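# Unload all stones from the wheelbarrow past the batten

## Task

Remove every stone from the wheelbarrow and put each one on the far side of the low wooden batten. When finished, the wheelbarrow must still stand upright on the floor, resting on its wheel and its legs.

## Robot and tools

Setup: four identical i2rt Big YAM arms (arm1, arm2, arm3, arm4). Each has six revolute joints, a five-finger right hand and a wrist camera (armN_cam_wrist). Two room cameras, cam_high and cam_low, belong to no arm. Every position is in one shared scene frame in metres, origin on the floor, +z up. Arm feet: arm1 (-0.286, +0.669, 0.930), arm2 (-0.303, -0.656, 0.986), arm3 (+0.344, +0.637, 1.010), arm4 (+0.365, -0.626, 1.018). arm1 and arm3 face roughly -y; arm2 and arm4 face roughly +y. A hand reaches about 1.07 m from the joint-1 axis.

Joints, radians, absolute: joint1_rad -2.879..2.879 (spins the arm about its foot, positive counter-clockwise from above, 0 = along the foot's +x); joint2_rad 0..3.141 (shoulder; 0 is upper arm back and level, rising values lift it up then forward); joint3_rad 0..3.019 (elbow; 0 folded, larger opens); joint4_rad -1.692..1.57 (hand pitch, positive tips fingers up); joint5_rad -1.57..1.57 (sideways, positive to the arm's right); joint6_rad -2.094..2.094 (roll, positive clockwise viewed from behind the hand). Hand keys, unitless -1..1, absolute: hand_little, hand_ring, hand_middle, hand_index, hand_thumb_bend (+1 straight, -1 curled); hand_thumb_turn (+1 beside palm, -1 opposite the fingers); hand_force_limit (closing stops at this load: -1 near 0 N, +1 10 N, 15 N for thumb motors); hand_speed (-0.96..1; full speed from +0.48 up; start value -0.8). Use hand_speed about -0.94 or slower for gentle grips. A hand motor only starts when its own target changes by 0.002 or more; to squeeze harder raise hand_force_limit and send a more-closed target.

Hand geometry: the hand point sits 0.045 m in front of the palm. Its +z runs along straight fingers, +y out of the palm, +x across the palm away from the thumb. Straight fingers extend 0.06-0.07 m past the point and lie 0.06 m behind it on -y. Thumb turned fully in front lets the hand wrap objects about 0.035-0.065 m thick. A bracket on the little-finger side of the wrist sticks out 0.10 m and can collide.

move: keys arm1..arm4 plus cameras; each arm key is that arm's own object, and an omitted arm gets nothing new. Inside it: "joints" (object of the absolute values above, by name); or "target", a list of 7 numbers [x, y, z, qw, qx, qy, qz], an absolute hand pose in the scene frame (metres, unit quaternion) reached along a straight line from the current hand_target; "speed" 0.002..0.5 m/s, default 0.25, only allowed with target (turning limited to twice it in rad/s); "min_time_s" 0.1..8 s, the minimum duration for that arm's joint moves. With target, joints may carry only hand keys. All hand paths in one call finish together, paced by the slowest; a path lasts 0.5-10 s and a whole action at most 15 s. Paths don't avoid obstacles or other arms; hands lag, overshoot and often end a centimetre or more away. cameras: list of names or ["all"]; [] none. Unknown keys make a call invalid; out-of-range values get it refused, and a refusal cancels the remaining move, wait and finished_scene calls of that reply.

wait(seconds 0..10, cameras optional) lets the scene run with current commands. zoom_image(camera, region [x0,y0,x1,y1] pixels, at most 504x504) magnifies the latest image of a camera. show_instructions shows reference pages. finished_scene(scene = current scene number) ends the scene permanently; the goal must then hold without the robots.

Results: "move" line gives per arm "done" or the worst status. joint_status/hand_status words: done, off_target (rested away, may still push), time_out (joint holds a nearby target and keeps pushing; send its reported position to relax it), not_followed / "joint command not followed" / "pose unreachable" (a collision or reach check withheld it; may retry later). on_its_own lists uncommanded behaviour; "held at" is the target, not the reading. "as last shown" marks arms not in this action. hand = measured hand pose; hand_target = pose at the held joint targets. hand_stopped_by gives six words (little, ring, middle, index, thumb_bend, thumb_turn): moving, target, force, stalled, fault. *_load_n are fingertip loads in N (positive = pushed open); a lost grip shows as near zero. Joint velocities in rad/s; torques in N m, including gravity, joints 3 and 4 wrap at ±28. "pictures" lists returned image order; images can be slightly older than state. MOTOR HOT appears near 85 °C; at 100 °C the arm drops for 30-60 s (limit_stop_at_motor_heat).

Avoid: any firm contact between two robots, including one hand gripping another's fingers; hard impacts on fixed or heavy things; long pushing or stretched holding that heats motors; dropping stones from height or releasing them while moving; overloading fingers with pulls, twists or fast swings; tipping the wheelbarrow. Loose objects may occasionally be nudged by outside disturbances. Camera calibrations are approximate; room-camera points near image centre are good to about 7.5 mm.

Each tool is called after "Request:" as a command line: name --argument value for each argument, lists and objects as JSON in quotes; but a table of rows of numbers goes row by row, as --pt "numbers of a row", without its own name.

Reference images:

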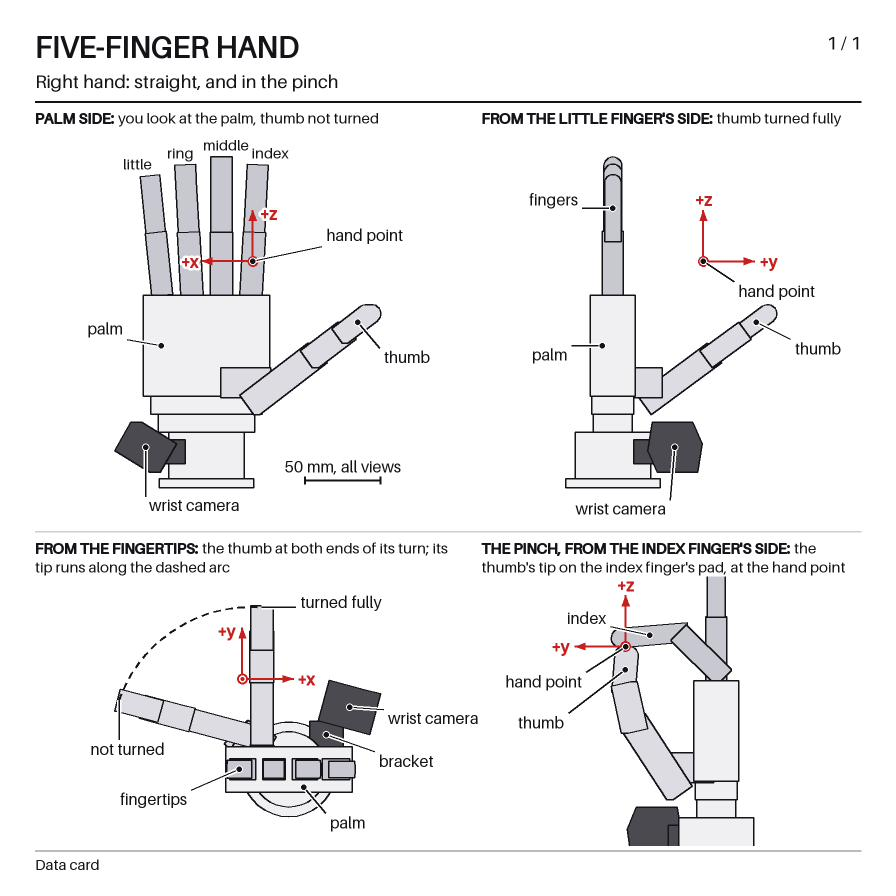

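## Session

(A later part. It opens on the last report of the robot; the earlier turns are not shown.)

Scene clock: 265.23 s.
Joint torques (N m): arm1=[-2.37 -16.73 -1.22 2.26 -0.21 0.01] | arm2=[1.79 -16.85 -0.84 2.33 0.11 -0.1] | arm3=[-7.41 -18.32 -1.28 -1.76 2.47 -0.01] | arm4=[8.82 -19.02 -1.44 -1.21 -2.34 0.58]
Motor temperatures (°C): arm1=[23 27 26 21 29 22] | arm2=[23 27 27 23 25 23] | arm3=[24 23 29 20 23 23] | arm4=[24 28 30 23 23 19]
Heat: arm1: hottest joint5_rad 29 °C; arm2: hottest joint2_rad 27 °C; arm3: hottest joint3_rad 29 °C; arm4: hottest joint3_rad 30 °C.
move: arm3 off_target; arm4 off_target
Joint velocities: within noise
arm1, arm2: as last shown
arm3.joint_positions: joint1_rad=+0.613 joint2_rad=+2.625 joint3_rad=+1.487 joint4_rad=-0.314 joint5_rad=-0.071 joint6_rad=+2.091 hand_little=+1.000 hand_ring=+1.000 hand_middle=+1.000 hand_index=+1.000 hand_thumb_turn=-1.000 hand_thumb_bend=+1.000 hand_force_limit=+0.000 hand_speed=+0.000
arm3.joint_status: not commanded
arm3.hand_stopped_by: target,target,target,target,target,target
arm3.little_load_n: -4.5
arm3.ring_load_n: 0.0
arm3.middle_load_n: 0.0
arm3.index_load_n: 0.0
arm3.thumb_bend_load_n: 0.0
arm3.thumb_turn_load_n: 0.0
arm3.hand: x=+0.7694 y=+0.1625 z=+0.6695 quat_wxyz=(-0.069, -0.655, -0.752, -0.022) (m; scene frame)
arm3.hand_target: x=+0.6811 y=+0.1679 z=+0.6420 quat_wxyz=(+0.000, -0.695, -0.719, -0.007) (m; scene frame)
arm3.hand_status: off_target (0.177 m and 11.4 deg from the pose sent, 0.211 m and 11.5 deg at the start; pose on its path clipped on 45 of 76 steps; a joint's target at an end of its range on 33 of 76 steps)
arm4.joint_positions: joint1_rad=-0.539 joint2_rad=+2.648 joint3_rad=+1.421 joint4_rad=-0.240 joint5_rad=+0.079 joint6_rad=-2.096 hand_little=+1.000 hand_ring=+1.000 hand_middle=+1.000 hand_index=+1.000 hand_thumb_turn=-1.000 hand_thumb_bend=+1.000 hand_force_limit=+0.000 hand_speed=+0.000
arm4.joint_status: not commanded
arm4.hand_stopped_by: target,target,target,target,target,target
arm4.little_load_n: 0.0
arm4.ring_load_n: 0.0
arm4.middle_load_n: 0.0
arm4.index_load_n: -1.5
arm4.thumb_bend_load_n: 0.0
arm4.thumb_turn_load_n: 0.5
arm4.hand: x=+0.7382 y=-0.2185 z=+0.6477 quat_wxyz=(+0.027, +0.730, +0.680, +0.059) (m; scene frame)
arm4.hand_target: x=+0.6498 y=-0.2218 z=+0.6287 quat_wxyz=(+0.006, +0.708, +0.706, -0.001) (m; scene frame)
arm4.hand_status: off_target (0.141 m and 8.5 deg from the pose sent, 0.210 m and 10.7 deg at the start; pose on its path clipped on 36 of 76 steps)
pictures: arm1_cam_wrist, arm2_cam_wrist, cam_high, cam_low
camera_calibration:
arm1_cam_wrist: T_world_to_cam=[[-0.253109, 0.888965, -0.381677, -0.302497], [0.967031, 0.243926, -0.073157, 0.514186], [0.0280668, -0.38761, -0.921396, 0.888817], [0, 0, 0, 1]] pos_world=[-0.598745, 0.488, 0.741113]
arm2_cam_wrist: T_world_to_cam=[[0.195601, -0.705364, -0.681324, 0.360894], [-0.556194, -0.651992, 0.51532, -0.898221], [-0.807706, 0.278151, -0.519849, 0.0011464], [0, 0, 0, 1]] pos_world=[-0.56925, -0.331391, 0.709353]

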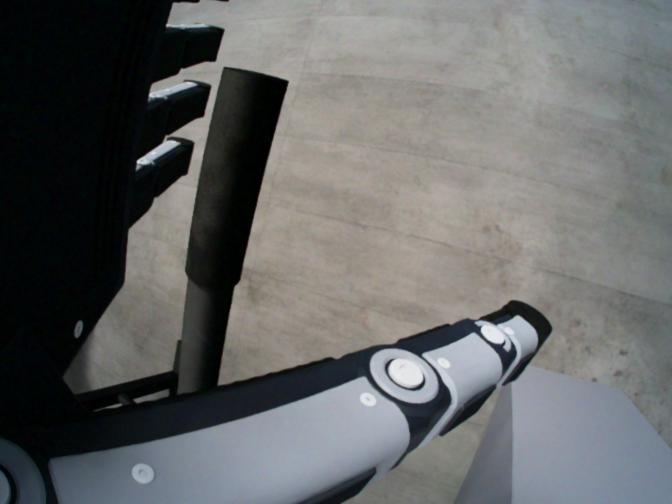

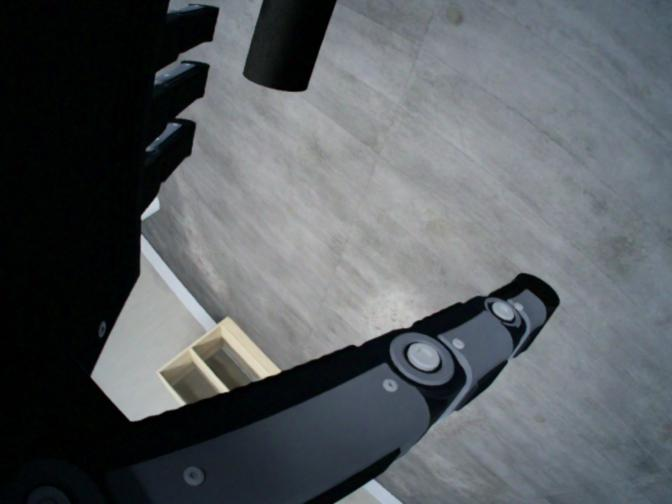

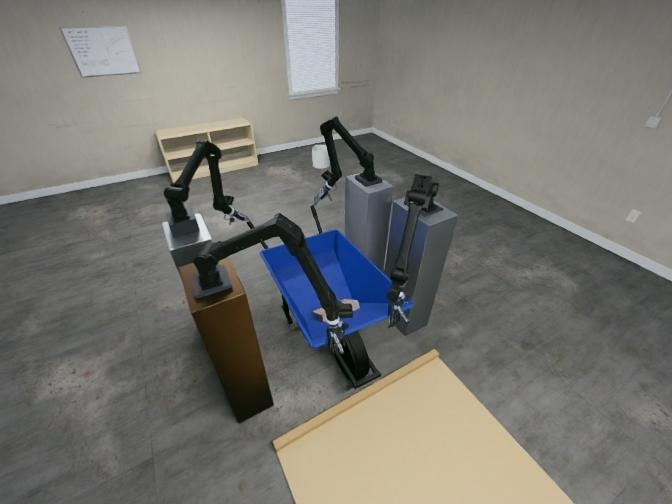

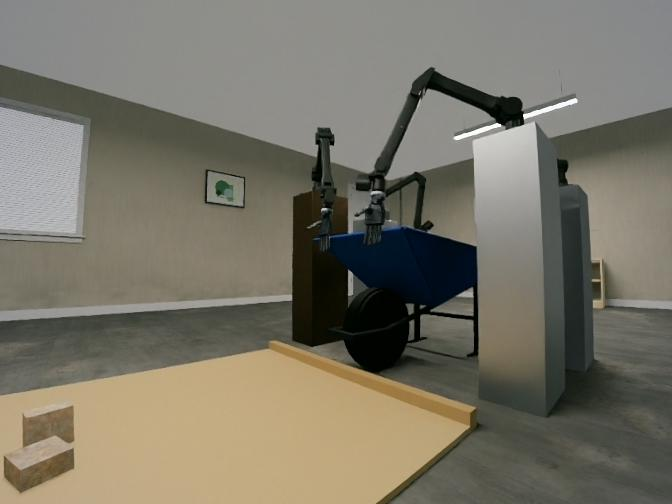

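Request:
move --arm1 '{"target": [-0.455, 0.415, 0.60, 0.211, -0.0818, -0.934, 0.2762], "speed": 0.2}' --arm2 '{"target": [-0.53, -0.255, 0.60, 0.3518, -0.9134, -0.0311, 0.2037], "speed": 0.2}' --arm3 '{"target": [0.78, 0.16, 0.64, 0, 0.7071, 0.7071, 0], "speed": 0.12}' --arm4 '{"target": [0.78, -0.21, 0.64, 0, 0.7071, 0.7071, 0], "speed": 0.12}' --cameras '["arm1_cam_wrist", "arm2_cam_wrist"]'

Request:
move --arm1 '{"target": [-0.515, 0.352, 0.506, 0.211, -0.0818, -0.934, 0.2762], "speed": 0.12}' --arm2 '{"target": [-0.578, -0.178, 0.515, 0.3518, -0.9134, -0.0311, 0.2037], "speed": 0.12}' --cameras '["arm1_cam_wrist", "arm2_cam_wrist"]'

Scene clock: 267.83 s.
Joint torques (N m): arm1=[0.32 -11.4 -3.99 2.43 0.11 0.17] | arm2=[1.38 -14.04 -0.84 2.35 -0.06 -0.1] | arm3=[0.21 -17.32 7.23 -0.4 0.17 0] | arm4=[0.97 -18.61 6.23 -0.14 0.22 0.09]
Motor temperatures (°C): arm1=[23 27 26 21 29 22] | arm2=[22 27 27 23 24 23] | arm3=[24 23 29 20 23 23] | arm4=[24 28 30 23 23 19]
Heat: arm1: hottest joint5_rad 29 °C; arm2: hottest joint2_rad 27 °C; arm3: hottest joint3_rad 29 °C; arm4: hottest joint3_rad 30 °C.
move: arm1 off_target; arm2 done; arm3 off_target; arm4 off_target
Joint velocities: within noise
arm1.joint_positions: joint1_rad=-0.509 joint2_rad=+2.654 joint3_rad=+0.548 joint4_rad=+1.249 joint5_rad=+0.144 joint6_rad=-0.388 hand_little=+1.000 hand_ring=+1.000 hand_middle=+1.000 hand_index=+1.000 hand_thumb_turn=-1.000 hand_thumb_bend=+1.000 hand_force_limit=+0.300 hand_speed=+0.000
arm1.joint_status: not commanded
arm1.hand_stopped_by: target,target,target,target,target,target
arm1.little_load_n: 0.0
arm1.ring_load_n: 0.0
arm1.middle_load_n: 0.0
arm1.index_load_n: 0.0
arm1.thumb_bend_load_n: 0.0
arm1.thumb_turn_load_n: 0.0
arm1.hand: x=-0.4662 y=+0.4061 z=+0.6028 quat_wxyz=(+0.217, -0.085, -0.931, +0.282) (m; scene frame)
arm1.hand_target: x=-0.4555 y=+0.4150 z=+0.6002 quat_wxyz=(+0.211, -0.082, -0.934, +0.276) (m; scene frame)
arm1.hand_status: off_target (0.015 m and 1.1 deg from the pose sent, 0.143 m and 1.8 deg at the start)
arm2.joint_positions: joint1_rad=+0.350 joint2_rad=+2.797 joint3_rad=+0.948 joint4_rad=+1.089 joint5_rad=-0.160 joint6_rad=+0.361 hand_little=+1.000 hand_ring=+1.000 hand_middle=+1.000 hand_index=+1.000 hand_thumb_turn=-1.000 hand_thumb_bend=+1.000 hand_force_limit=+0.400 hand_speed=+0.000
arm2.joint_status: not commanded
arm2.hand_stopped_by: target,target,target,target,target,target
arm2.little_load_n: 0.0
arm2.ring_load_n: 0.0
arm2.middle_load_n: 0.0
arm2.index_load_n: 0.0
arm2.thumb_bend_load_n: 0.0
arm2.thumb_turn_load_n: 0.0
arm2.hand: x=-0.5293 y=-0.2579 z=+0.6005 quat_wxyz=(-0.343, +0.917, +0.026, -0.202) (m; scene frame)
arm2.hand_target: x=-0.5300 y=-0.2551 z=+0.6000 quat_wxyz=(-0.352, +0.913, +0.031, -0.204) (m; scene frame)
arm2.hand_status: done (0.003 m and 1.2 deg from the pose sent, 0.148 m and 1.8 deg at the start)
arm3.joint_positions: joint1_rad=+0.620 joint2_rad=+2.685 joint3_rad=+1.644 joint4_rad=-0.516 joint5_rad=-0.050 joint6_rad=+2.091 hand_little=+1.000 hand_ring=+1.000 hand_middle=+1.000 hand_index=+1.000 hand_thumb_turn=-1.000 hand_thumb_bend=+1.000 hand_force_limit=+0.000 hand_speed=+0.000
arm3.joint_status: not commanded
arm3.hand_stopped_by: target,target,target,target,target,target
arm3.little_load_n: 0.0
arm3.ring_load_n: 0.0
arm3.middle_load_n: 0.0
arm3.index_load_n: 0.0
arm3.thumb_bend_load_n: 0.0
arm3.thumb_turn_load_n: 0.0
arm3.hand: x=+0.7772 y=+0.1523 z=+0.6564 quat_wxyz=(-0.016, -0.656, -0.754, -0.021) (m; scene frame)
arm3.hand_target: x=+0.7791 y=+0.1602 z=+0.6405 quat_wxyz=(-0.004, -0.652, -0.758, -0.021) (m; scene frame)
arm3.hand_status: off_target (0.018 m and 8.5 deg from the pose sent, 0.031 m and 11.4 deg at the start; a joint's target at an end of its range on 63 of 63 steps)
arm4.joint_positions: joint1_rad=-0.601 joint2_rad=+2.688 joint3_rad=+1.624 joint4_rad=-0.493 joint5_rad=+0.039 joint6_rad=-2.096 hand_little=+1.000 hand_ring=+1.000 hand_middle=+1.000 hand_index=+1.000 hand_thumb_turn=-1.000 hand_thumb_bend=+1.000 hand_force_limit=+0.000 hand_speed=+0.000
arm4.joint_status: not commanded
arm4.hand_stopped_by: target,target,target,target,target,target
arm4.little_load_n: 0.0
arm4.ring_load_n: 0.5
arm4.middle_load_n: 0.0
arm4.index_load_n: 0.0
arm4.thumb_bend_load_n: -0.5
arm4.thumb_turn_load_n: 0.0
arm4.hand: x=+0.7798 y=-0.2074 z=+0.6540 quat_wxyz=(+0.018, +0.751, +0.660, +0.011) (m; scene frame)
arm4.hand_target: x=+0.7793 y=-0.2099 z=+0.6404 quat_wxyz=(+0.020, +0.751, +0.660, +0.004) (m; scene frame)
arm4.hand_status: off_target (0.014 m and 7.7 deg from the pose sent, 0.043 m and 8.5 deg at the start; a joint's target at an end of its range on 55 of 63 steps)
pictures: arm1_cam_wrist, arm2_cam_wrist
camera_calibration:
arm1_cam_wrist: T_world_to_cam=[[-0.254796, 0.8817, -0.397096, -0.243105], [0.966901, 0.226593, -0.117291, 0.433888], [-0.0134364, -0.413838, -0.910252, 0.822629], [0, 0, 0, 1]] pos_world=[-0.470416, 0.456464, 0.703155]
arm2_cam_wrist: T_world_to_cam=[[0.19068, -0.701387, -0.686802, 0.327631], [-0.546198, -0.657142, 0.519454, -0.773521], [-0.815665, 0.27608, -0.5084, 0.062175], [0, 0, 0, 1]] pos_world=[-0.434254, -0.295682, 0.658436]

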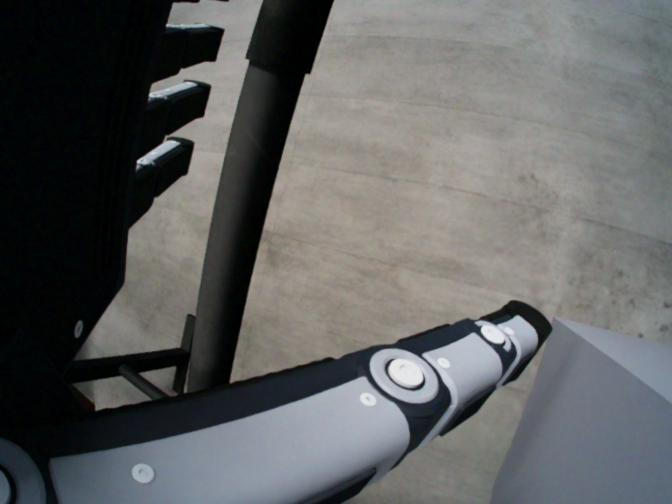

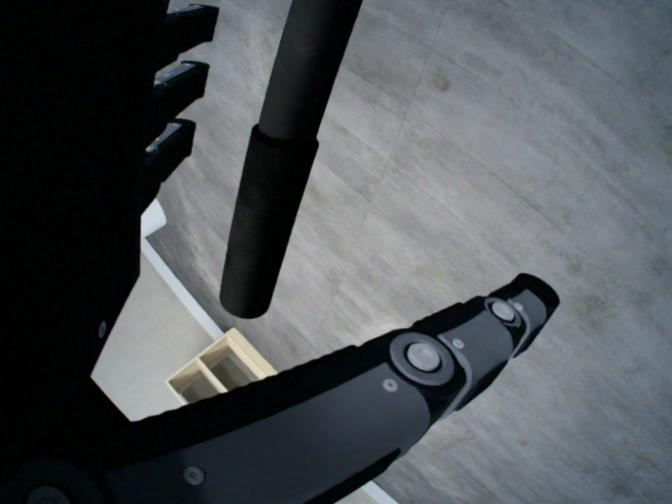

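Scene clock: 269.60 s.
Joint torques (N m): arm1=[-2.43 -13.74 -0.99 1.32 -0.06 0.01] | arm2=[1.96 -16.38 1.1 1.07 0.13 0.07] | arm3=[0.03 -17.49 7.21 -0.36 0.16 -0.01] | arm4=[0.85 -18.32 6.23 -0.1 0.21 0.09]
Motor temperatures (°C): arm1=[23 27 26 21 29 22] | arm2=[22 27 27 23 24 23] | arm3=[24 24 29 20 23 23] | arm4=[24 28 30 23 23 19]
Heat: arm1: hottest joint5_rad 29 °C; arm2: hottest joint2_rad 27 °C; arm3: hottest joint3_rad 29 °C; arm4: hottest joint3_rad 30 °C.
move: arm1 off_target; arm2 done
Joint velocities: within noise
arm1.joint_positions: joint1_rad=-0.544 joint2_rad=+2.807 joint3_rad=+0.893 joint4_rad=+1.070 joint5_rad=+0.106 joint6_rad=-0.423 hand_little=+1.000 hand_ring=+1.000 hand_middle=+1.000 hand_index=+1.000 hand_thumb_turn=-1.000 hand_thumb_bend=+1.000 hand_force_limit=+0.300 hand_speed=+0.000
arm1.joint_status: not commanded
arm1.hand_stopped_by: target,target,target,target,target,target
arm1.little_load_n: 0.0
arm1.ring_load_n: 0.0
arm1.middle_load_n: 0.0
arm1.index_load_n: 0.0
arm1.thumb_bend_load_n: 0.0
arm1.thumb_turn_load_n: 0.0
arm1.hand: x=-0.5155 y=+0.3394 z=+0.5158 quat_wxyz=(+0.214, -0.079, -0.930, +0.288) (m; scene frame)
arm1.hand_target: x=-0.5147 y=+0.3520 z=+0.5065 quat_wxyz=(+0.211, -0.082, -0.934, +0.276) (m; scene frame)
arm1.hand_status: off_target (0.016 m and 1.5 deg from the pose sent, 0.121 m and 1.1 deg at the start)
arm2.joint_positions: joint1_rad=+0.386 joint2_rad=+2.977 joint3_rad=+1.352 joint4_rad=+0.901 joint5_rad=-0.132 joint6_rad=+0.373 hand_little=+1.000 hand_ring=+1.000 hand_middle=+1.000 hand_index=+1.000 hand_thumb_turn=-1.000 hand_thumb_bend=+1.000 hand_force_limit=+0.400 hand_speed=+0.000
arm2.joint_status: not commanded
arm2.hand_stopped_by: target,target,target,target,target,target
arm2.little_load_n: 0.0
arm2.ring_load_n: 0.0
arm2.middle_load_n: 0.0
arm2.index_load_n: 0.0
arm2.thumb_bend_load_n: 0.0
arm2.thumb_turn_load_n: 0.0
arm2.hand: x=-0.5753 y=-0.1737 z=+0.5214 quat_wxyz=(-0.358, +0.911, +0.033, -0.204) (m; scene frame)
arm2.hand_target: x=-0.5780 y=-0.1781 z=+0.5152 quat_wxyz=(-0.352, +0.913, +0.031, -0.204) (m; scene frame)
arm2.hand_status: done (0.008 m and 0.8 deg from the pose sent, 0.127 m and 1.2 deg at the start)
arm3, arm4: as last shown
arm4.joint_positions: joint1_rad=-0.601 joint2_rad=+2.688 joint3_rad=+1.625 joint4_rad=-0.493 joint5_rad=+0.039 joint6_rad=-2.096 hand_little=+1.000 hand_ring=+1.000 hand_middle=+1.000 hand_index=+1.000 hand_thumb_turn=-1.000 hand_thumb_bend=+1.000 hand_force_limit=+0.000 hand_speed=+0.000
arm4.little_load_n: -0.5
arm4.ring_load_n: 0.0
arm4.thumb_bend_load_n: 0.0
arm4.hand: x=+0.7799 y=-0.2072 z=+0.6541 quat_wxyz=(+0.018, +0.751, +0.660, +0.011) (m; scene frame)
arm4.hand_target: x=+0.7791 y=-0.2100 z=+0.6403 quat_wxyz=(+0.020, +0.751, +0.660, +0.004) (m; scene frame)
pictures: arm1_cam_wrist, arm2_cam_wrist
camera_calibration:
arm1_cam_wrist: T_world_to_cam=[[-0.268651, 0.8732, -0.406631, -0.230735], [0.96322, 0.241028, -0.118793, 0.4805], [-0.00572054, -0.423589, -0.905836, 0.720231], [0, 0, 0, 1]] pos_world=[-0.520695, 0.390747, 0.615668]
arm2_cam_wrist: T_world_to_cam=[[0.194731, -0.676012, -0.710695, 0.360403], [-0.540011, -0.678758, 0.497671, -0.69107], [-0.818821, 0.286871, -0.497229, -0.0445549], [0, 0, 0, 1]] pos_world=[-0.479849, -0.212651, 0.577908]

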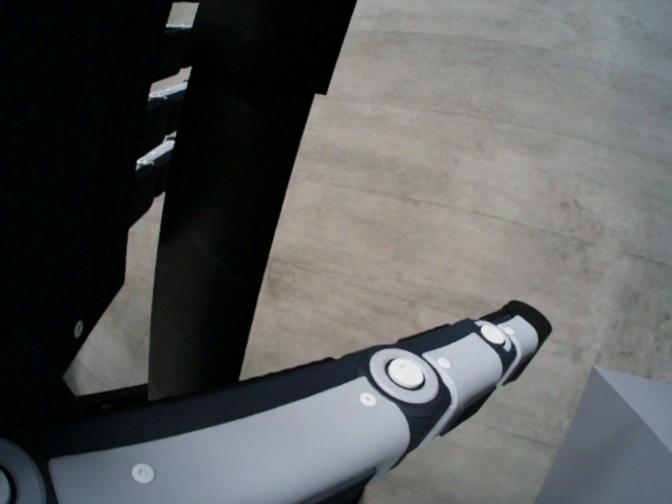

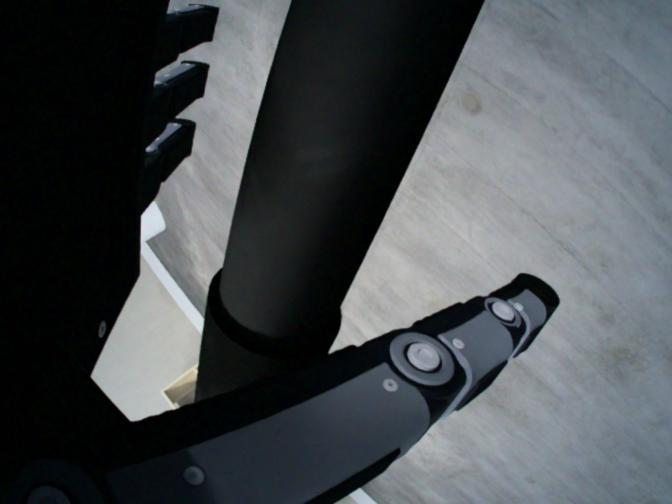

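Request:
move --arm2 '{"target": [-0.580, -0.196, 0.500, 0.3518, -0.9134, -0.0311, 0.2037], "speed": 0.1}' --cameras '["arm2_cam_wrist"]'

Request:
move --arm1 '{"joints": {"hand_speed": -0.7, "hand_force_limit": 0.8, "hand_little": -0.9, "hand_ring": -0.9, "hand_middle": -0.9, "hand_index": -0.9}}' --arm2 '{"joints": {"hand_speed": -0.7, "hand_force_limit": 0.8, "hand_little": -0.9, "hand_ring": -0.9, "hand_middle": -0.9, "hand_index": -0.9}}'

Request:
move --arm1 '{"joints": {"hand_speed": -0.5, "hand_force_limit": 0.6, "hand_thumb_bend": -0.9, "hand_little": -0.95, "hand_ring": -0.95, "hand_middle": -0.95, "hand_index": -0.95}}' --arm2 '{"joints": {"hand_speed": -0.5, "hand_force_limit": 0.6, "hand_thumb_bend": -0.9, "hand_little": -0.95, "hand_ring": -0.95, "hand_middle": -0.95, "hand_index": -0.95}}' --cameras '["arm1_cam_wrist", "arm2_cam_wrist"]'

Scene clock: 270.97 s.
Joint torques (N m): arm1=[-2.43 -13.74 -0.99 1.31 -0.06 0.01] | arm2=[2.32 -15.5 0.64 2.21 0.09 0.05] | arm3=[-0.09 -17.44 7.23 -0.36 0.17 -0.01] | arm4=[0.56 -18.55 6.34 -0.12 0.2 0.1]
Motor temperatures (°C): arm1=[23 27 26 21 29 22] | arm2=[22 27 27 23 24 23] | arm3=[24 24 29 20 23 23] | arm4=[24 28 30 23 23 19]
Heat: arm1: hottest joint5_rad 29 °C; arm2: hottest joint2_rad 27 °C; arm3: hottest joint3_rad 29 °C; arm4: hottest joint3_rad 30 °C.
move: arm2 done
Joint velocities: within noise
arm1, arm3, arm4: as last shown
arm2.joint_positions: joint1_rad=+0.402 joint2_rad=+3.013 joint3_rad=+1.358 joint4_rad=+0.915 joint5_rad=-0.115 joint6_rad=+0.389 hand_little=+1.000 hand_ring=+1.000 hand_middle=+1.000 hand_index=+1.000 hand_thumb_turn=-1.000 hand_thumb_bend=+1.000 hand_force_limit=+0.400 hand_speed=+0.000
arm2.joint_status: not commanded
arm2.hand_stopped_by: target,target,target,target,target,target
arm2.little_load_n: 0.0
arm2.ring_load_n: 0.0
arm2.middle_load_n: 0.0
arm2.index_load_n: 0.0
arm2.thumb_bend_load_n: 0.0
arm2.thumb_turn_load_n: 0.0
arm2.hand: x=-0.5755 y=-0.1892 z=+0.5061 quat_wxyz=(-0.352, +0.914, +0.029, -0.200) (m; scene frame)
arm2.hand_target: x=-0.5798 y=-0.1962 z=+0.5002 quat_wxyz=(-0.351, +0.913, +0.031, -0.204) (m; scene frame)
arm2.hand_status: done (0.010 m and 0.5 deg from the pose sent, 0.031 m and 0.8 deg at the start)
arm3.hand_target: x=+0.7790 y=+0.1601 z=+0.6405 quat_wxyz=(-0.004, -0.652, -0.758, -0.021) (m; scene frame)
arm4.little_load_n: 0.0
arm4.ring_load_n: 0.5
pictures: arm2_cam_wrist
camera_calibration:
arm2_cam_wrist: T_world_to_cam=[[0.193279, -0.688538, -0.69897, 0.329891], [-0.547778, -0.666762, 0.50534, -0.700114], [-0.813992, 0.285209, -0.506036, -0.0410128], [0, 0, 0, 1]] pos_world=[-0.480652, -0.227969, 0.563625]

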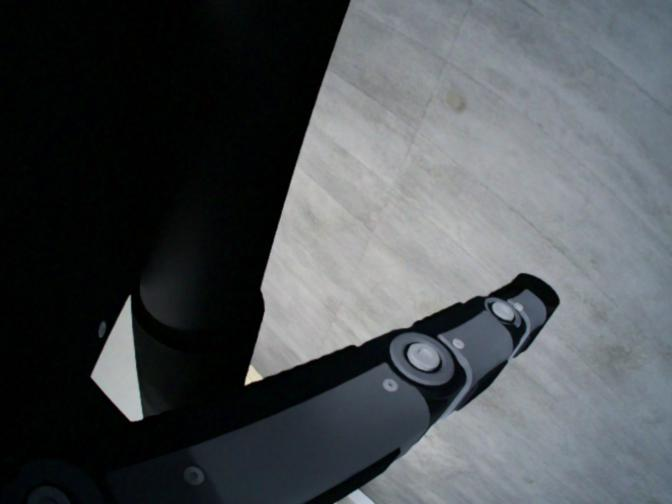

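Scene clock: 273.63 s.
Joint torques (N m): arm1=[-2.32 -15.44 -4.19 1.65 0.22 0.03] | arm2=[2.02 -17.14 -1.2 2.07 -0.11 -0.19] | arm3=[-0.09 -17.49 7.24 -0.36 0.16 -0.02] | arm4=[0.26 -18.84 6.24 -0.08 0.21 0.11]
Motor temperatures (°C): arm1=[23 27 26 21 28 22] | arm2=[22 27 26 23 24 23] | arm3=[24 24 29 20 23 23] | arm4=[24 28 30 23 23 19]
Heat: arm1: hottest joint5_rad 28 °C; arm2: hottest joint2_rad 27 °C; arm3: hottest joint3_rad 29 °C; arm4: hottest joint3_rad 30 °C.
move: arm1 off_target; arm2 off_target
Joint velocities: within noise
arm1.joint_positions: joint1_rad=-0.545 joint2_rad=+2.821 joint3_rad=+0.937 joint4_rad=+1.063 joint5_rad=+0.098 joint6_rad=-0.426 hand_little=-0.159 hand_ring=-0.241 hand_middle=-0.350 hand_index=-0.404 hand_thumb_turn=-1.000 hand_thumb_bend=+1.000 hand_force_limit=+0.800 hand_speed=-0.700
arm1.joint_status: hand_little off_target (ended at -0.159, target -0.900); hand_ring off_target (ended at -0.241, target -0.900); hand_middle off_target (ended at -0.350, target -0.900); hand_index off_target (ended at -0.404, target -0.900); the others done
arm1.hand_stopped_by: force,force,force,force,target,target
arm1.little_load_n: 0.0
arm1.ring_load_n: 0.0
arm1.middle_load_n: 0.0
arm1.index_load_n: 10.5
arm1.thumb_bend_load_n: 0.0
arm1.thumb_turn_load_n: 0.0
arm1.hand: x=-0.5237 y=+0.3245 z=+0.5097 quat_wxyz=(+0.216, -0.077, -0.926, +0.299) (m; scene frame)
arm1.hand_target: x=-0.5146 y=+0.3521 z=+0.5064 quat_wxyz=(+0.211, -0.082, -0.934, +0.276) (m; scene frame)
arm1.hand_status: not commanded
arm2.joint_positions: joint1_rad=+0.405 joint2_rad=+3.031 joint3_rad=+1.381 joint4_rad=+0.917 joint5_rad=-0.110 joint6_rad=+0.417 hand_little=-0.876 hand_ring=-0.821 hand_middle=-0.788 hand_index=-0.737 hand_thumb_turn=-1.000 hand_thumb_bend=+1.000 hand_force_limit=+0.800 hand_speed=-0.700
arm2.joint_status: hand_little off_target (ended at -0.876, target -0.900); hand_ring off_target (ended at -0.821, target -0.900); hand_middle off_target (ended at -0.788, target -0.900); hand_index off_target (ended at -0.737, target -0.900); the others done
arm2.hand_stopped_by: force,force,force,force,target,target
arm2.little_load_n: 8.5
arm2.ring_load_n: 2.0
arm2.middle_load_n: 2.0
arm2.index_load_n: 0.5
arm2.thumb_bend_load_n: 0.0
arm2.thumb_turn_load_n: 0.0
arm2.hand: x=-0.5784 y=-0.1871 z=+0.5005 quat_wxyz=(-0.352, +0.913, +0.017, -0.204) (m; scene frame)
arm2.hand_target: x=-0.5798 y=-0.1962 z=+0.5001 quat_wxyz=(-0.351, +0.913, +0.031, -0.204) (m; scene frame)
arm2.hand_status: not commanded
arm3, arm4: as last shown
arm3.thumb_bend_load_n: -0.5
arm3.hand: x=+0.7774 y=+0.1525 z=+0.6564 quat_wxyz=(-0.016, -0.656, -0.754, -0.021) (m; scene frame)
arm3.hand_target: x=+0.7791 y=+0.1602 z=+0.6405 quat_wxyz=(-0.004, -0.652, -0.758, -0.021) (m; scene frame)
arm4.ring_load_n: 0.0
pictures: none

Scene clock: 276.63 s.
Joint torques (N m): arm1=[-2.14 -15.74 -4.74 1.73 0.56 0.04] | arm2=[2.08 -17.2 -1.29 2.07 -0.21 -0.2] | arm3=[0.21 -17.55 7.23 -0.36 0.17 -0.02] | arm4=[0.56 -18.49 6.3 -0.1 0.2 0.11]
Motor temperatures (°C): arm1=[23 27 26 21 28 22] | arm2=[22 27 26 23 24 23] | arm3=[24 24 29 20 23 23] | arm4=[24 28 30 23 23 19]
Heat: arm1: hottest joint5_rad 28 °C; arm2: hottest joint2_rad 27 °C; arm3: hottest joint3_rad 29 °C; arm4: hottest joint3_rad 30 °C.
move: arm1 off_target; arm2 off_target
Joint velocities: within noise
arm1.joint_positions: joint1_rad=-0.547 joint2_rad=+2.823 joint3_rad=+0.944 joint4_rad=+1.061 joint5_rad=+0.088 joint6_rad=-0.426 hand_little=-0.332 hand_ring=-0.326 hand_middle=-0.388 hand_index=-0.405 hand_thumb_turn=-1.000 hand_thumb_bend=+0.393 hand_force_limit=+0.600 hand_speed=-0.500
arm1.joint_status: hand_little off_target (ended at -0.332, target -0.950); hand_ring off_target (ended at -0.326, target -0.950); hand_middle off_target (ended at -0.388, target -0.950); hand_index off_target (ended at -0.405, target -0.950); hand_thumb_bend off_target (ended at +0.393, target -0.900); the others done
arm1.hand_stopped_by: force,force,force,force,force,target
arm1.little_load_n: 12.0
arm1.ring_load_n: 1.5
arm1.middle_load_n: 1.5
arm1.index_load_n: 0.0
arm1.thumb_bend_load_n: 13.5
arm1.thumb_turn_load_n: 1.5
arm1.hand: x=-0.5245 y=+0.3217 z=+0.5084 quat_wxyz=(+0.213, -0.076, -0.926, +0.302) (m; scene frame)
arm1.hand_target: x=-0.5147 y=+0.3520 z=+0.5064 quat_wxyz=(+0.211, -0.082, -0.934, +0.276) (m; scene frame)
arm1.hand_status: not commanded
arm2.joint_positions: joint1_rad=+0.405 joint2_rad=+3.032 joint3_rad=+1.382 joint4_rad=+0.917 joint5_rad=-0.107 joint6_rad=+0.418 hand_little=-0.876 hand_ring=-0.853 hand_middle=-0.823 hand_index=-0.777 hand_thumb_turn=-1.000 hand_thumb_bend=+0.490 hand_force_limit=+0.600 hand_speed=-0.500
arm2.joint_status: hand_little off_target (ended at -0.876, target -0.950); hand_ring off_target (ended at -0.853, target -0.950); hand_middle off_target (ended at -0.823, target -0.950); hand_index off_target (ended at -0.777, target -0.950); hand_thumb_bend off_target (ended at +0.490, target -0.900); the others done
arm2.hand_stopped_by: force,force,force,force,force,target
arm2.little_load_n: 4.5
arm2.ring_load_n: 11.5
arm2.middle_load_n: 10.5
arm2.index_load_n: 7.0
arm2.thumb_bend_load_n: 12.5
arm2.thumb_turn_load_n: 2.5
arm2.hand: x=-0.5783 y=-0.1864 z=+0.5004 quat_wxyz=(-0.353, +0.913, +0.016, -0.203) (m; scene frame)
arm2.hand_target: x=-0.5799 y=-0.1961 z=+0.5002 quat_wxyz=(-0.352, +0.913, +0.031, -0.204) (m; scene frame)
arm2.hand_status: not commanded
arm3, arm4: as last shown
arm3.hand_target: x=+0.7792 y=+0.1601 z=+0.6406 quat_wxyz=(-0.004, -0.652, -0.758, -0.021) (m; scene frame)
pictures: arm1_cam_wrist, arm2_cam_wrist
camera_calibration:
arm1_cam_wrist: T_world_to_cam=[[-0.279711, 0.858879, -0.429056, -0.210551], [0.960073, 0.248079, -0.129291, 0.493978], [-0.00460575, -0.448089, -0.893977, 0.708378], [0, 0, 0, 1]] pos_world=[-0.529886, 0.375709, 0.606803]
arm2_cam_wrist: T_world_to_cam=[[0.167738, -0.694295, -0.69987, 0.312984], [-0.553968, -0.653625, 0.515648, -0.703282], [-0.815465, 0.301212, -0.494255, -0.0507486], [0, 0, 0, 1]] pos_world=[-0.483479, -0.227093, 0.556611]

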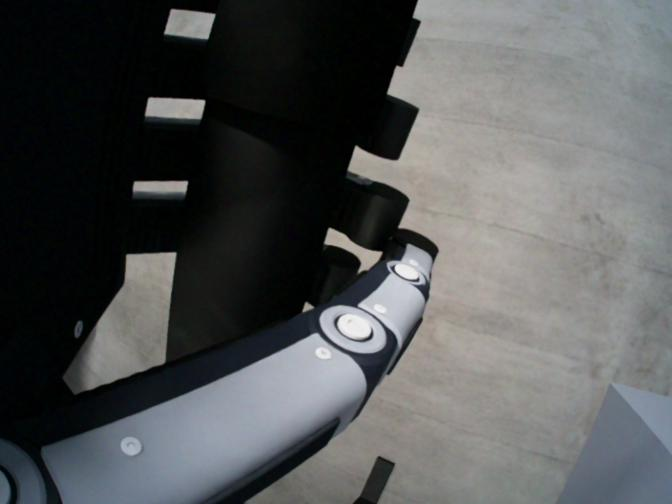

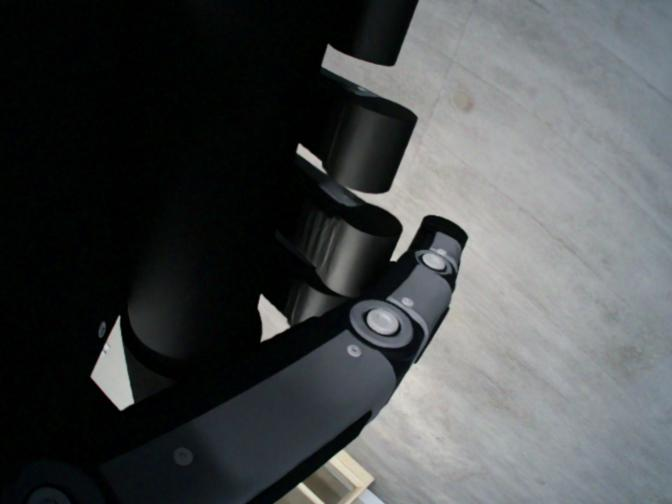

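Request:
move --arm1 '{"target":[-0.525,0.347,0.61,0.211,-0.0818,-0.934,0.2762],"speed":0.12}' --arm2 '{"target":[-0.59,-0.196,0.605,0.3518,-0.9134,-0.0311,0.2037],"speed":0.12}' --arm3 '{"target":[0.74,0.152,0.68,0,0.7071,0.7071,0],"speed":0.1}' --arm4 '{"target":[0.74,-0.207,0.68,0,0.7071,0.7071,0],"speed":0.1}' --cameras '["cam_low","cam_high"]'

Scene clock: 280.70 s.
Joint torques (N m): arm1=[-3.25 -24.7 -9.42 1.77 0.43 -0.04] | arm2=[3.08 -24.94 -6.12 1.77 -0.21 -0.35] | arm3=[-3.6 -20.37 2.33 -0.44 1.11 0] | arm4=[2.32 -21.6 2.96 0.12 -0.25 0.12]
Motor temperatures (°C): arm1=[23 27 25 21 28 22] | arm2=[22 27 26 23 24 22] | arm3=[24 24 28 20 23 23] | arm4=[24 28 30 23 23 19]
Heat: arm1: hottest joint5_rad 28 °C; arm2: hottest joint2_rad 27 °C; arm3: hottest joint3_rad 28 °C; arm4: hottest joint3_rad 30 °C.
move: arm1 off_target; arm2 off_target; arm3 off_target; arm4 off_target
Joint velocities: within noise
arm1.joint_positions: joint1_rad=-0.552 joint2_rad=+2.622 joint3_rad=+0.832 joint4_rad=+0.943 joint5_rad=+0.080 joint6_rad=-0.432 hand_little=-0.333 hand_ring=-0.326 hand_middle=-0.388 hand_index=-0.404 hand_thumb_turn=-1.000 hand_thumb_bend=+0.393 hand_force_limit=+0.600 hand_speed=-0.500
arm1.joint_status: not commanded
arm1.hand_stopped_by: force,force,force,force,force,target
arm1.little_load_n: 0.0
arm1.ring_load_n: 0.5
arm1.middle_load_n: 4.5
arm1.index_load_n: 20.0
arm1.thumb_bend_load_n: 12.5
arm1.thumb_turn_load_n: 1.5
arm1.hand: x=-0.5284 y=+0.3160 z=+0.5706 quat_wxyz=(+0.205, -0.074, -0.932, +0.291) (m; scene frame)
arm1.hand_target: x=-0.5247 y=+0.3452 z=+0.6029 quat_wxyz=(+0.211, -0.082, -0.934, +0.276) (m; scene frame)
arm1.hand_status: off_target (0.050 m and 2.0 deg from the pose sent, 0.105 m and 3.2 deg at the start)
arm2.joint_positions: joint1_rad=+0.411 joint2_rad=+2.860 joint3_rad=+1.202 joint4_rad=+0.899 joint5_rad=-0.092 joint6_rad=+0.450 hand_little=-0.875 hand_ring=-0.853 hand_middle=-0.823 hand_index=-0.777 hand_thumb_turn=-1.000 hand_thumb_bend=+0.490 hand_force_limit=+0.600 hand_speed=-0.500
arm2.joint_status: not commanded
arm2.hand_stopped_by: force,force,force,force,force,target
arm2.little_load_n: 15.5
arm2.ring_load_n: 12.5
arm2.middle_load_n: 7.0
arm2.index_load_n: 0.5
arm2.thumb_bend_load_n: 11.5
arm2.thumb_turn_load_n: 1.5
arm2.hand: x=-0.5773 y=-0.1946 z=+0.5630 quat_wxyz=(-0.341, +0.919, +0.000, -0.199) (m; scene frame)
arm2.hand_target: x=-0.5903 y=-0.1953 z=+0.6004 quat_wxyz=(-0.352, +0.913, +0.030, -0.204) (m; scene frame)
arm2.hand_status: off_target (0.044 m and 3.9 deg from the pose sent, 0.106 m and 1.8 deg at the start)
arm3.joint_positions: joint1_rad=+0.621 joint2_rad=+2.615 joint3_rad=+1.570 joint4_rad=-0.504 joint5_rad=-0.056 joint6_rad=+2.091 hand_little=+1.000 hand_ring=+1.000 hand_middle=+1.000 hand_index=+1.000 hand_thumb_turn=-1.000 hand_thumb_bend=+1.000 hand_force_limit=+0.000 hand_speed=+0.000
arm3.joint_status: not commanded
arm3.hand_stopped_by: target,target,target,target,target,target
arm3.little_load_n: -6.5
arm3.ring_load_n: 0.0
arm3.middle_load_n: 0.0
arm3.index_load_n: 0.0
arm3.thumb_bend_load_n: 0.0
arm3.thumb_turn_load_n: 0.0
arm3.hand: x=+0.7738 y=+0.1605 z=+0.6813 quat_wxyz=(-0.019, -0.655, -0.755, -0.024) (m; scene frame)
arm3.hand_target: x=+0.7406 y=+0.1527 z=+0.6795 quat_wxyz=(-0.001, -0.672, -0.741, -0.015) (m; scene frame)
arm3.hand_status: off_target (0.035 m and 8.8 deg from the pose sent, 0.044 m and 8.6 deg at the start; a joint's target at an end of its range on 49 of 49 steps)
arm4.joint_positions: joint1_rad=-0.569 joint2_rad=+2.615 joint3_rad=+1.510 joint4_rad=-0.475 joint5_rad=+0.038 joint6_rad=-2.096 hand_little=+1.000 hand_ring=+1.000 hand_middle=+1.000 hand_index=+1.000 hand_thumb_turn=-1.000 hand_thumb_bend=+1.000 hand_force_limit=+0.000 hand_speed=+0.000
arm4.joint_status: not commanded
arm4.hand_stopped_by: target,target,target,target,target,target
arm4.little_load_n: 0.0
arm4.ring_load_n: 0.0
arm4.middle_load_n: 0.0
arm4.index_load_n: -2.0
arm4.thumb_bend_load_n: 0.0
arm4.thumb_turn_load_n: 0.0
arm4.hand: x=+0.7487 y=-0.2178 z=+0.6727 quat_wxyz=(+0.019, +0.740, +0.673, -0.001) (m; scene frame)
arm4.hand_target: x=+0.7397 y=-0.2067 z=+0.6799 quat_wxyz=(+0.013, +0.732, +0.681, +0.002) (m; scene frame)
arm4.hand_status: off_target (0.016 m and 5.9 deg from the pose sent, 0.048 m and 7.7 deg at the start; a joint's target at an end of its range on 49 of 49 steps)
pictures: cam_high, cam_low

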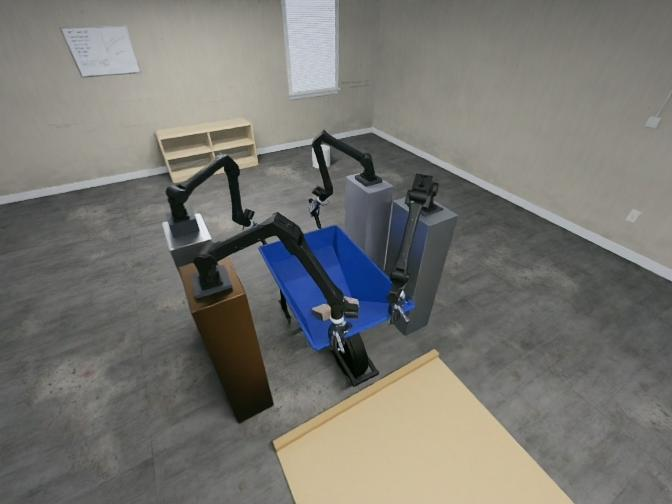

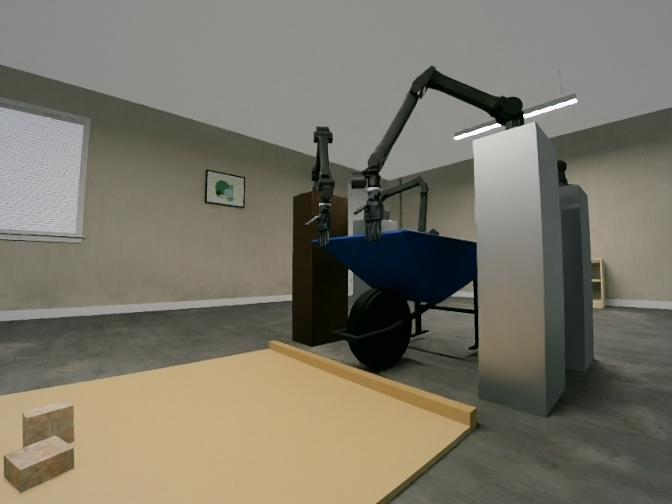

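Request:
move --arm3 '{"target":[0.82,0.15,0.62,0,0.7071,0.7071,0],"speed":0.12}' --arm4 '{"target":[0.82,-0.207,0.62,0,0.7071,0.7071,0],"speed":0.12}'

Request:
move --arm3 '{"target":[0.77,0.15,0.60,0,0.7071,0.7071,0],"speed":0.12}' --arm4 '{"target":[0.77,-0.207,0.60,0,0.7071,0.7071,0],"speed":0.12}'

Request:
move --arm1 '{"target":[-0.645,0.347,0.64,0.211,-0.0818,-0.934,0.2762],"speed":0.1}' --arm2 '{"target":[-0.71,-0.19,0.635,0.3518,-0.9134,-0.0311,0.2037],"speed":0.1}' --arm3 '{"target":[0.62,0.15,0.60,0,0.7071,0.7071,0],"speed":0.1}' --arm4 '{"target":[0.62,-0.207,0.60,0,0.7071,0.7071,0],"speed":0.1}' --cameras '["cam_low","cam_high"]'

Scene clock: 282.83 s.
Joint torques (N m): arm1=[-3.25 -24.06 -8.57 1.89 0.89 -0.14] | arm2=[4.01 -24.82 -5.59 1.94 -0.69 -0.27] | arm3=[-0.38 -18.67 8.2 -0.35 -0.17 -0.02] | arm4=[0.73 -19.66 6.86 -0.12 0.23 0.09]
Motor temperatures (°C): arm1=[23 27 25 21 28 22] | arm2=[22 28 26 23 24 22] | arm3=[24 24 28 20 23 23] | arm4=[24 28 29 23 23 19]
Heat: arm1: hottest joint5_rad 28 °C; arm2: hottest joint2_rad 28 °C; arm3: hottest joint3_rad 28 °C; arm4: hottest joint3_rad 29 °C.
move: arm3 off_target; arm4 off_target
Joint velocities: within noise
arm1, arm2: as last shown
arm1.joint_positions: joint1_rad=-0.552 joint2_rad=+2.617 joint3_rad=+0.820 joint4_rad=+0.939 joint5_rad=+0.067 joint6_rad=-0.423 hand_little=-0.333 hand_ring=-0.326 hand_middle=-0.388 hand_index=-0.403 hand_thumb_turn=-1.000 hand_thumb_bend=+0.393 hand_force_limit=+0.600 hand_speed=-0.500
arm1.ring_load_n: 0.0
arm1.middle_load_n: 2.5
arm1.index_load_n: 22.5
arm1.thumb_bend_load_n: 13.0
arm1.hand: x=-0.5228 y=+0.3188 z=+0.5718 quat_wxyz=(+0.196, -0.076, -0.933, +0.290) (m; scene frame)
arm1.hand_target: x=-0.5246 y=+0.3453 z=+0.6028 quat_wxyz=(+0.211, -0.082, -0.934, +0.276) (m; scene frame)
arm2.joint_positions: joint1_rad=+0.399 joint2_rad=+2.860 joint3_rad=+1.196 joint4_rad=+0.894 joint5_rad=-0.079 joint6_rad=+0.440 hand_little=-0.875 hand_ring=-0.853 hand_middle=-0.823 hand_index=-0.777 hand_thumb_turn=-1.000 hand_thumb_bend=+0.490 hand_force_limit=+0.600 hand_speed=-0.500
arm2.little_load_n: 17.0
arm2.ring_load_n: 10.0
arm2.middle_load_n: 7.5
arm2.index_load_n: 0.0
arm2.thumb_turn_load_n: 2.0
arm2.hand: x=-0.5673 y=-0.1945 z=+0.5604 quat_wxyz=(-0.341, +0.921, -0.004, -0.188) (m; scene frame)
arm2.hand_target: x=-0.5904 y=-0.1953 z=+0.6004 quat_wxyz=(-0.352, +0.913, +0.030, -0.204) (m; scene frame)
arm3.joint_positions: joint1_rad=+0.658 joint2_rad=+2.788 joint3_rad=+1.824 joint4_rad=-0.602 joint5_rad=-0.050 joint6_rad=+2.091 hand_little=+1.000 hand_ring=+1.000 hand_middle=+1.000 hand_index=+1.000 hand_thumb_turn=-1.000 hand_thumb_bend=+1.000 hand_force_limit=+0.000 hand_speed=+0.000
arm3.joint_status: not commanded
arm3.hand_stopped_by: target,target,target,target,target,target
arm3.little_load_n: 0.0
arm3.ring_load_n: 0.0
arm3.middle_load_n: 0.0
arm3.index_load_n: 0.0
arm3.thumb_bend_load_n: 0.0
arm3.thumb_turn_load_n: 0.0
arm3.hand: x=+0.8158 y=+0.1456 z=+0.6331 quat_wxyz=(-0.011, -0.641, -0.767, -0.023) (m; scene frame)
arm3.hand_target: x=+0.8194 y=+0.1500 z=+0.6206 quat_wxyz=(-0.005, -0.639, -0.769, -0.025) (m; scene frame)
arm3.hand_status: off_target (0.014 m and 10.6 deg from the pose sent, 0.077 m and 8.8 deg at the start; a joint's target at an end of its range on 53 of 53 steps)
arm4.joint_positions: joint1_rad=-0.647 joint2_rad=+2.782 joint3_rad=+1.790 joint4_rad=-0.566 joint5_rad=+0.051 joint6_rad=-2.096 hand_little=+1.000 hand_ring=+1.000 hand_middle=+1.000 hand_index=+1.000 hand_thumb_turn=-1.000 hand_thumb_bend=+1.000 hand_force_limit=+0.000 hand_speed=+0.000
arm4.joint_status: not commanded
arm4.hand_stopped_by: target,target,target,target,target,target
arm4.little_load_n: 0.0
arm4.ring_load_n: 0.0
arm4.middle_load_n: 0.0
arm4.index_load_n: 0.0
arm4.thumb_bend_load_n: 0.0
arm4.thumb_turn_load_n: 0.0
arm4.hand: x=+0.8198 y=-0.2045 z=+0.6336 quat_wxyz=(+0.024, +0.765, +0.643, +0.010) (m; scene frame)
arm4.hand_target: x=+0.8193 y=-0.2070 z=+0.6204 quat_wxyz=(+0.026, +0.765, +0.643, +0.005) (m; scene frame)
arm4.hand_status: off_target (0.014 m and 10.4 deg from the pose sent, 0.089 m and 5.9 deg at the start; a joint's target at an end of its range on 53 of 53 steps)
pictures: none

Scene clock: 284.37 s.
Joint torques (N m): arm1=[-3.31 -24.06 -8.55 1.91 0.82 -0.14] | arm2=[4.01 -24.82 -5.59 1.94 -0.68 -0.26] | arm3=[-2.67 -18.67 3.17 0.49 0.5 -0.01] | arm4=[1.44 -18.84 3.67 0.55 0.06 0.08]
Motor temperatures (°C): arm1=[23 26 25 21 28 22] | arm2=[22 28 26 23 24 22] | arm3=[24 24 28 20 23 23] | arm4=[24 28 29 23 23 19]
Heat: arm1: hottest joint5_rad 28 °C; arm2: hottest joint2_rad 28 °C; arm3: hottest joint3_rad 28 °C; arm4: hottest joint3_rad 29 °C.
move: arm3 off_target; arm4 off_target
Joint velocities: within noise
arm1, arm2: as last shown
arm1.joint_positions: joint1_rad=-0.552 joint2_rad=+2.617 joint3_rad=+0.820 joint4_rad=+0.939 joint5_rad=+0.070 joint6_rad=-0.423 hand_little=-0.333 hand_ring=-0.326 hand_middle=-0.388 hand_index=-0.403 hand_thumb_turn=-1.000 hand_thumb_bend=+0.393 hand_force_limit=+0.600 hand_speed=-0.500
arm1.index_load_n: 23.0
arm1.thumb_turn_load_n: 1.0
arm1.hand: x=-0.5232 y=+0.3191 z=+0.5718 quat_wxyz=(+0.197, -0.076, -0.933, +0.290) (m; scene frame)
arm1.hand_target: x=-0.5247 y=+0.3453 z=+0.6028 quat_wxyz=(+0.211, -0.082, -0.934, +0.276) (m; scene frame)
arm2.middle_load_n: 7.0
arm2.thumb_turn_load_n: 1.5
arm2.hand: x=-0.5673 y=-0.1945 z=+0.5605 quat_wxyz=(-0.341, +0.921, -0.004, -0.188) (m; scene frame)
arm2.hand_target: x=-0.5904 y=-0.1954 z=+0.6004 quat_wxyz=(-0.352, +0.913, +0.030, -0.204) (m; scene frame)
arm3.joint_positions: joint1_rad=+0.642 joint2_rad=+2.788 joint3_rad=+1.773 joint4_rad=-0.527 joint5_rad=-0.050 joint6_rad=+2.091 hand_little=+1.000 hand_ring=+1.000 hand_middle=+1.000 hand_index=+1.000 hand_thumb_turn=-1.000 hand_thumb_bend=+1.000 hand_force_limit=+0.000 hand_speed=+0.000
arm3.joint_status: not commanded
arm3.hand_stopped_by: target,target,target,target,target,target
arm3.little_load_n: 0.0
arm3.ring_load_n: 0.0
arm3.middle_load_n: 0.0
arm3.index_load_n: 0.0
arm3.thumb_bend_load_n: 0.0
arm3.thumb_turn_load_n: 0.0
arm3.hand: x=+0.8012 y=+0.1455 z=+0.6237 quat_wxyz=(-0.023, -0.647, -0.762, -0.020) (m; scene frame)
arm3.hand_target: x=+0.7701 y=+0.1509 z=+0.6011 quat_wxyz=(-0.001, -0.659, -0.752, -0.018) (m; scene frame)
arm3.hand_status: off_target (0.039 m and 9.9 deg from the pose sent, 0.056 m and 10.6 deg at the start; a joint's target at an end of its range on 46 of 46 steps)
arm4.joint_positions: joint1_rad=-0.593 joint2_rad=+2.782 joint3_rad=+1.716 joint4_rad=-0.482 joint5_rad=+0.038 joint6_rad=-2.096 hand_little=+1.000 hand_ring=+1.000 hand_middle=+1.000 hand_index=+1.000 hand_thumb_turn=-1.000 hand_thumb_bend=+1.000 hand_force_limit=+0.000 hand_speed=+0.000
arm4.joint_status: not commanded
arm4.hand_stopped_by: target,target,target,target,target,target
arm4.little_load_n: 0.0
arm4.ring_load_n: 0.0
arm4.middle_load_n: 0.0
arm4.index_load_n: 0.0
arm4.thumb_bend_load_n: 0.0
arm4.thumb_turn_load_n: 0.0
arm4.hand: x=+0.7816 y=-0.1965 z=+0.6182 quat_wxyz=(+0.016, +0.748, +0.663, +0.015) (m; scene frame)
arm4.hand_target: x=+0.7695 y=-0.2071 z=+0.6008 quat_wxyz=(+0.018, +0.746, +0.666, +0.002) (m; scene frame)
arm4.hand_status: off_target (0.024 m and 7.3 deg from the pose sent, 0.060 m and 10.4 deg at the start; a joint's target at an end of its range on 46 of 46 steps)
pictures: none

Scene clock: 286.83 s.
Joint torques (N m): arm1=[-3.66 -25.93 -4.26 0.32 -0.1 -0.03] | arm2=[3.49 -25.82 -2.26 1.05 0.06 -0.55] | arm3=[-4.42 -17.44 0.17 -0.5 1.39 -0.47] | arm4=[3.72 -19.49 0.49 -0.13 -0.75 0.1]
Motor temperatures (°C): arm1=[23 27 25 21 28 22] | arm2=[22 28 26 23 24 22] | arm3=[24 24 28 20 23 23] | arm4=[24 28 29 23 23 19]
Heat: arm1: hottest joint5_rad 28 °C; arm2: hottest joint2_rad 28 °C; arm3: hottest joint3_rad 28 °C; arm4: hottest joint3_rad 29 °C.
move: arm1 off_target; arm2 off_target; arm3 off_target; arm4 off_target
Joint velocities: within noise
arm1.joint_positions: joint1_rad=-0.798 joint2_rad=+2.492 joint3_rad=+0.932 joint4_rad=+0.708 joint5_rad=-0.069 joint6_rad=-0.623 hand_little=-0.333 hand_ring=-0.326 hand_middle=-0.388 hand_index=-0.403 hand_thumb_turn=-1.000 hand_thumb_bend=+0.393 hand_force_limit=+0.600 hand_speed=-0.500
arm1.joint_status: not commanded
arm1.hand_stopped_by: force,force,force,force,force,target
arm1.little_load_n: 0.0
arm1.ring_load_n: 0.0
arm1.middle_load_n: 2.5
arm1.index_load_n: 26.0
arm1.thumb_bend_load_n: 13.5
arm1.thumb_turn_load_n: 1.0
arm1.hand: x=-0.6450 y=+0.3263 z=+0.6080 quat_wxyz=(+0.210, -0.073, -0.932, +0.285) (m; scene frame)
arm1.hand_target: x=-0.6448 y=+0.3460 z=+0.6355 quat_wxyz=(+0.211, -0.082, -0.934, +0.276) (m; scene frame)
arm1.hand_status: off_target (0.038 m and 1.4 deg from the pose sent, 0.142 m and 2.3 deg at the start)
arm2.joint_positions: joint1_rad=+0.624 joint2_rad=+2.773 joint3_rad=+1.285 joint4_rad=+0.725 joint5_rad=+0.065 joint6_rad=+0.618 hand_little=-0.875 hand_ring=-0.853 hand_middle=-0.823 hand_index=-0.777 hand_thumb_turn=-1.000 hand_thumb_bend=+0.490 hand_force_limit=+0.600 hand_speed=-0.500
arm2.joint_status: not commanded
arm2.hand_stopped_by: force,force,force,force,force,target
arm2.little_load_n: 17.0
arm2.ring_load_n: 9.5
arm2.middle_load_n: 7.5
arm2.index_load_n: 0.0
arm2.thumb_bend_load_n: 11.0
arm2.thumb_turn_load_n: 1.5
arm2.hand: x=-0.6908 y=-0.1903 z=+0.5948 quat_wxyz=(-0.337, +0.920, -0.011, -0.200) (m; scene frame)
arm2.hand_target: x=-0.7103 y=-0.1896 z=+0.6316 quat_wxyz=(-0.352, +0.913, +0.030, -0.204) (m; scene frame)
arm2.hand_status: off_target (0.045 m and 5.2 deg from the pose sent, 0.161 m and 4.6 deg at the start)
arm3.joint_positions: joint1_rad=+0.460 joint2_rad=+2.713 joint3_rad=+1.477 joint4_rad=-0.275 joint5_rad=-0.035 joint6_rad=+2.066 hand_little=+1.000 hand_ring=+1.000 hand_middle=+1.000 hand_index=+1.000 hand_thumb_turn=-1.000 hand_thumb_bend=+1.000 hand_force_limit=+0.000 hand_speed=+0.000
arm3.joint_status: not commanded
arm3.hand_stopped_by: target,target,target,target,target,target
arm3.little_load_n: 0.0
arm3.ring_load_n: 0.0
arm3.middle_load_n: 0.0
arm3.index_load_n: 0.0
arm3.thumb_bend_load_n: 0.0
arm3.thumb_turn_load_n: 0.0
arm3.hand: x=+0.6681 y=+0.1362 z=+0.6166 quat_wxyz=(-0.037, -0.705, -0.708, -0.007) (m; scene frame)
arm3.hand_target: x=+0.6228 y=+0.1517 z=+0.6005 quat_wxyz=(+0.000, -0.707, -0.707, -0.002) (m; scene frame)
arm3.hand_status: off_target (0.053 m and 4.4 deg from the pose sent, 0.183 m and 9.9 deg at the start; a joint's target at an end of its range on 2 of 74 steps)
arm4.joint_positions: joint1_rad=-0.402 joint2_rad=+2.734 joint3_rad=+1.434 joint4_rad=-0.238 joint5_rad=+0.026 joint6_rad=-1.980 hand_little=+1.000 hand_ring=+1.000 hand_middle=+1.000 hand_index=+1.000 hand_thumb_turn=-1.000 hand_thumb_bend=+1.000 hand_force_limit=+0.000 hand_speed=+0.000
arm4.joint_status: not commanded
arm4.hand_stopped_by: target,target,target,target,target,target
arm4.little_load_n: 0.0
arm4.ring_load_n: 0.0
arm4.middle_load_n: 0.0
arm4.index_load_n: 0.0
arm4.thumb_bend_load_n: -0.5
arm4.thumb_turn_load_n: 0.0
arm4.hand: x=+0.6506 y=-0.2061 z=+0.6016 quat_wxyz=(+0.006, +0.723, +0.691, +0.020) (m; scene frame)
arm4.hand_target: x=+0.6211 y=-0.2080 z=+0.5997 quat_wxyz=(+0.001, +0.707, +0.707, +0.000) (m; scene frame)
arm4.hand_status: off_target (0.031 m and 3.5 deg from the pose sent, 0.163 m and 7.3 deg at the start)
pictures: cam_high, cam_low

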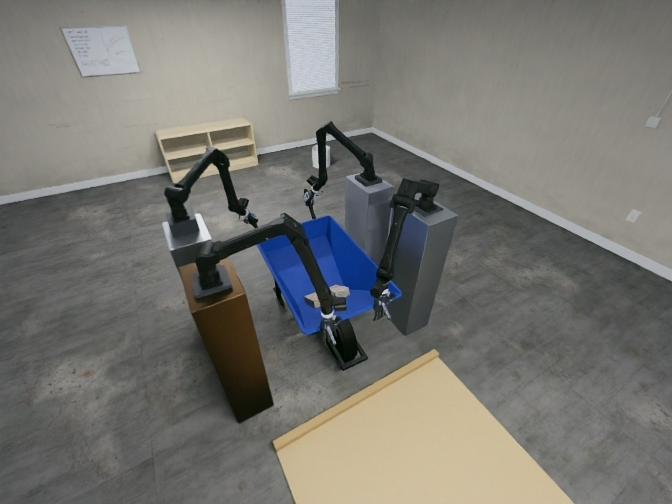

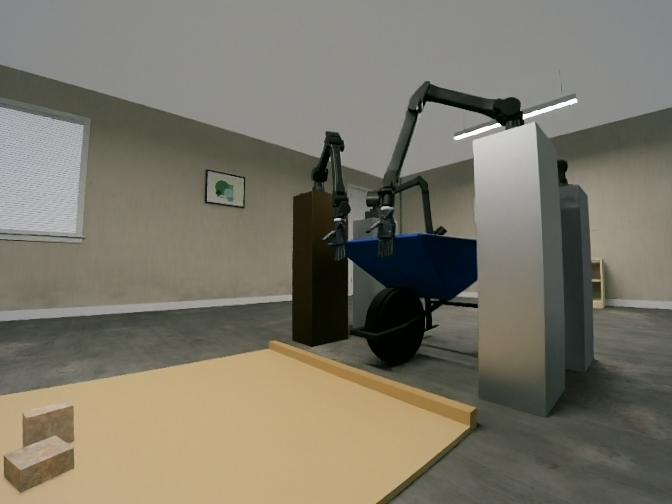

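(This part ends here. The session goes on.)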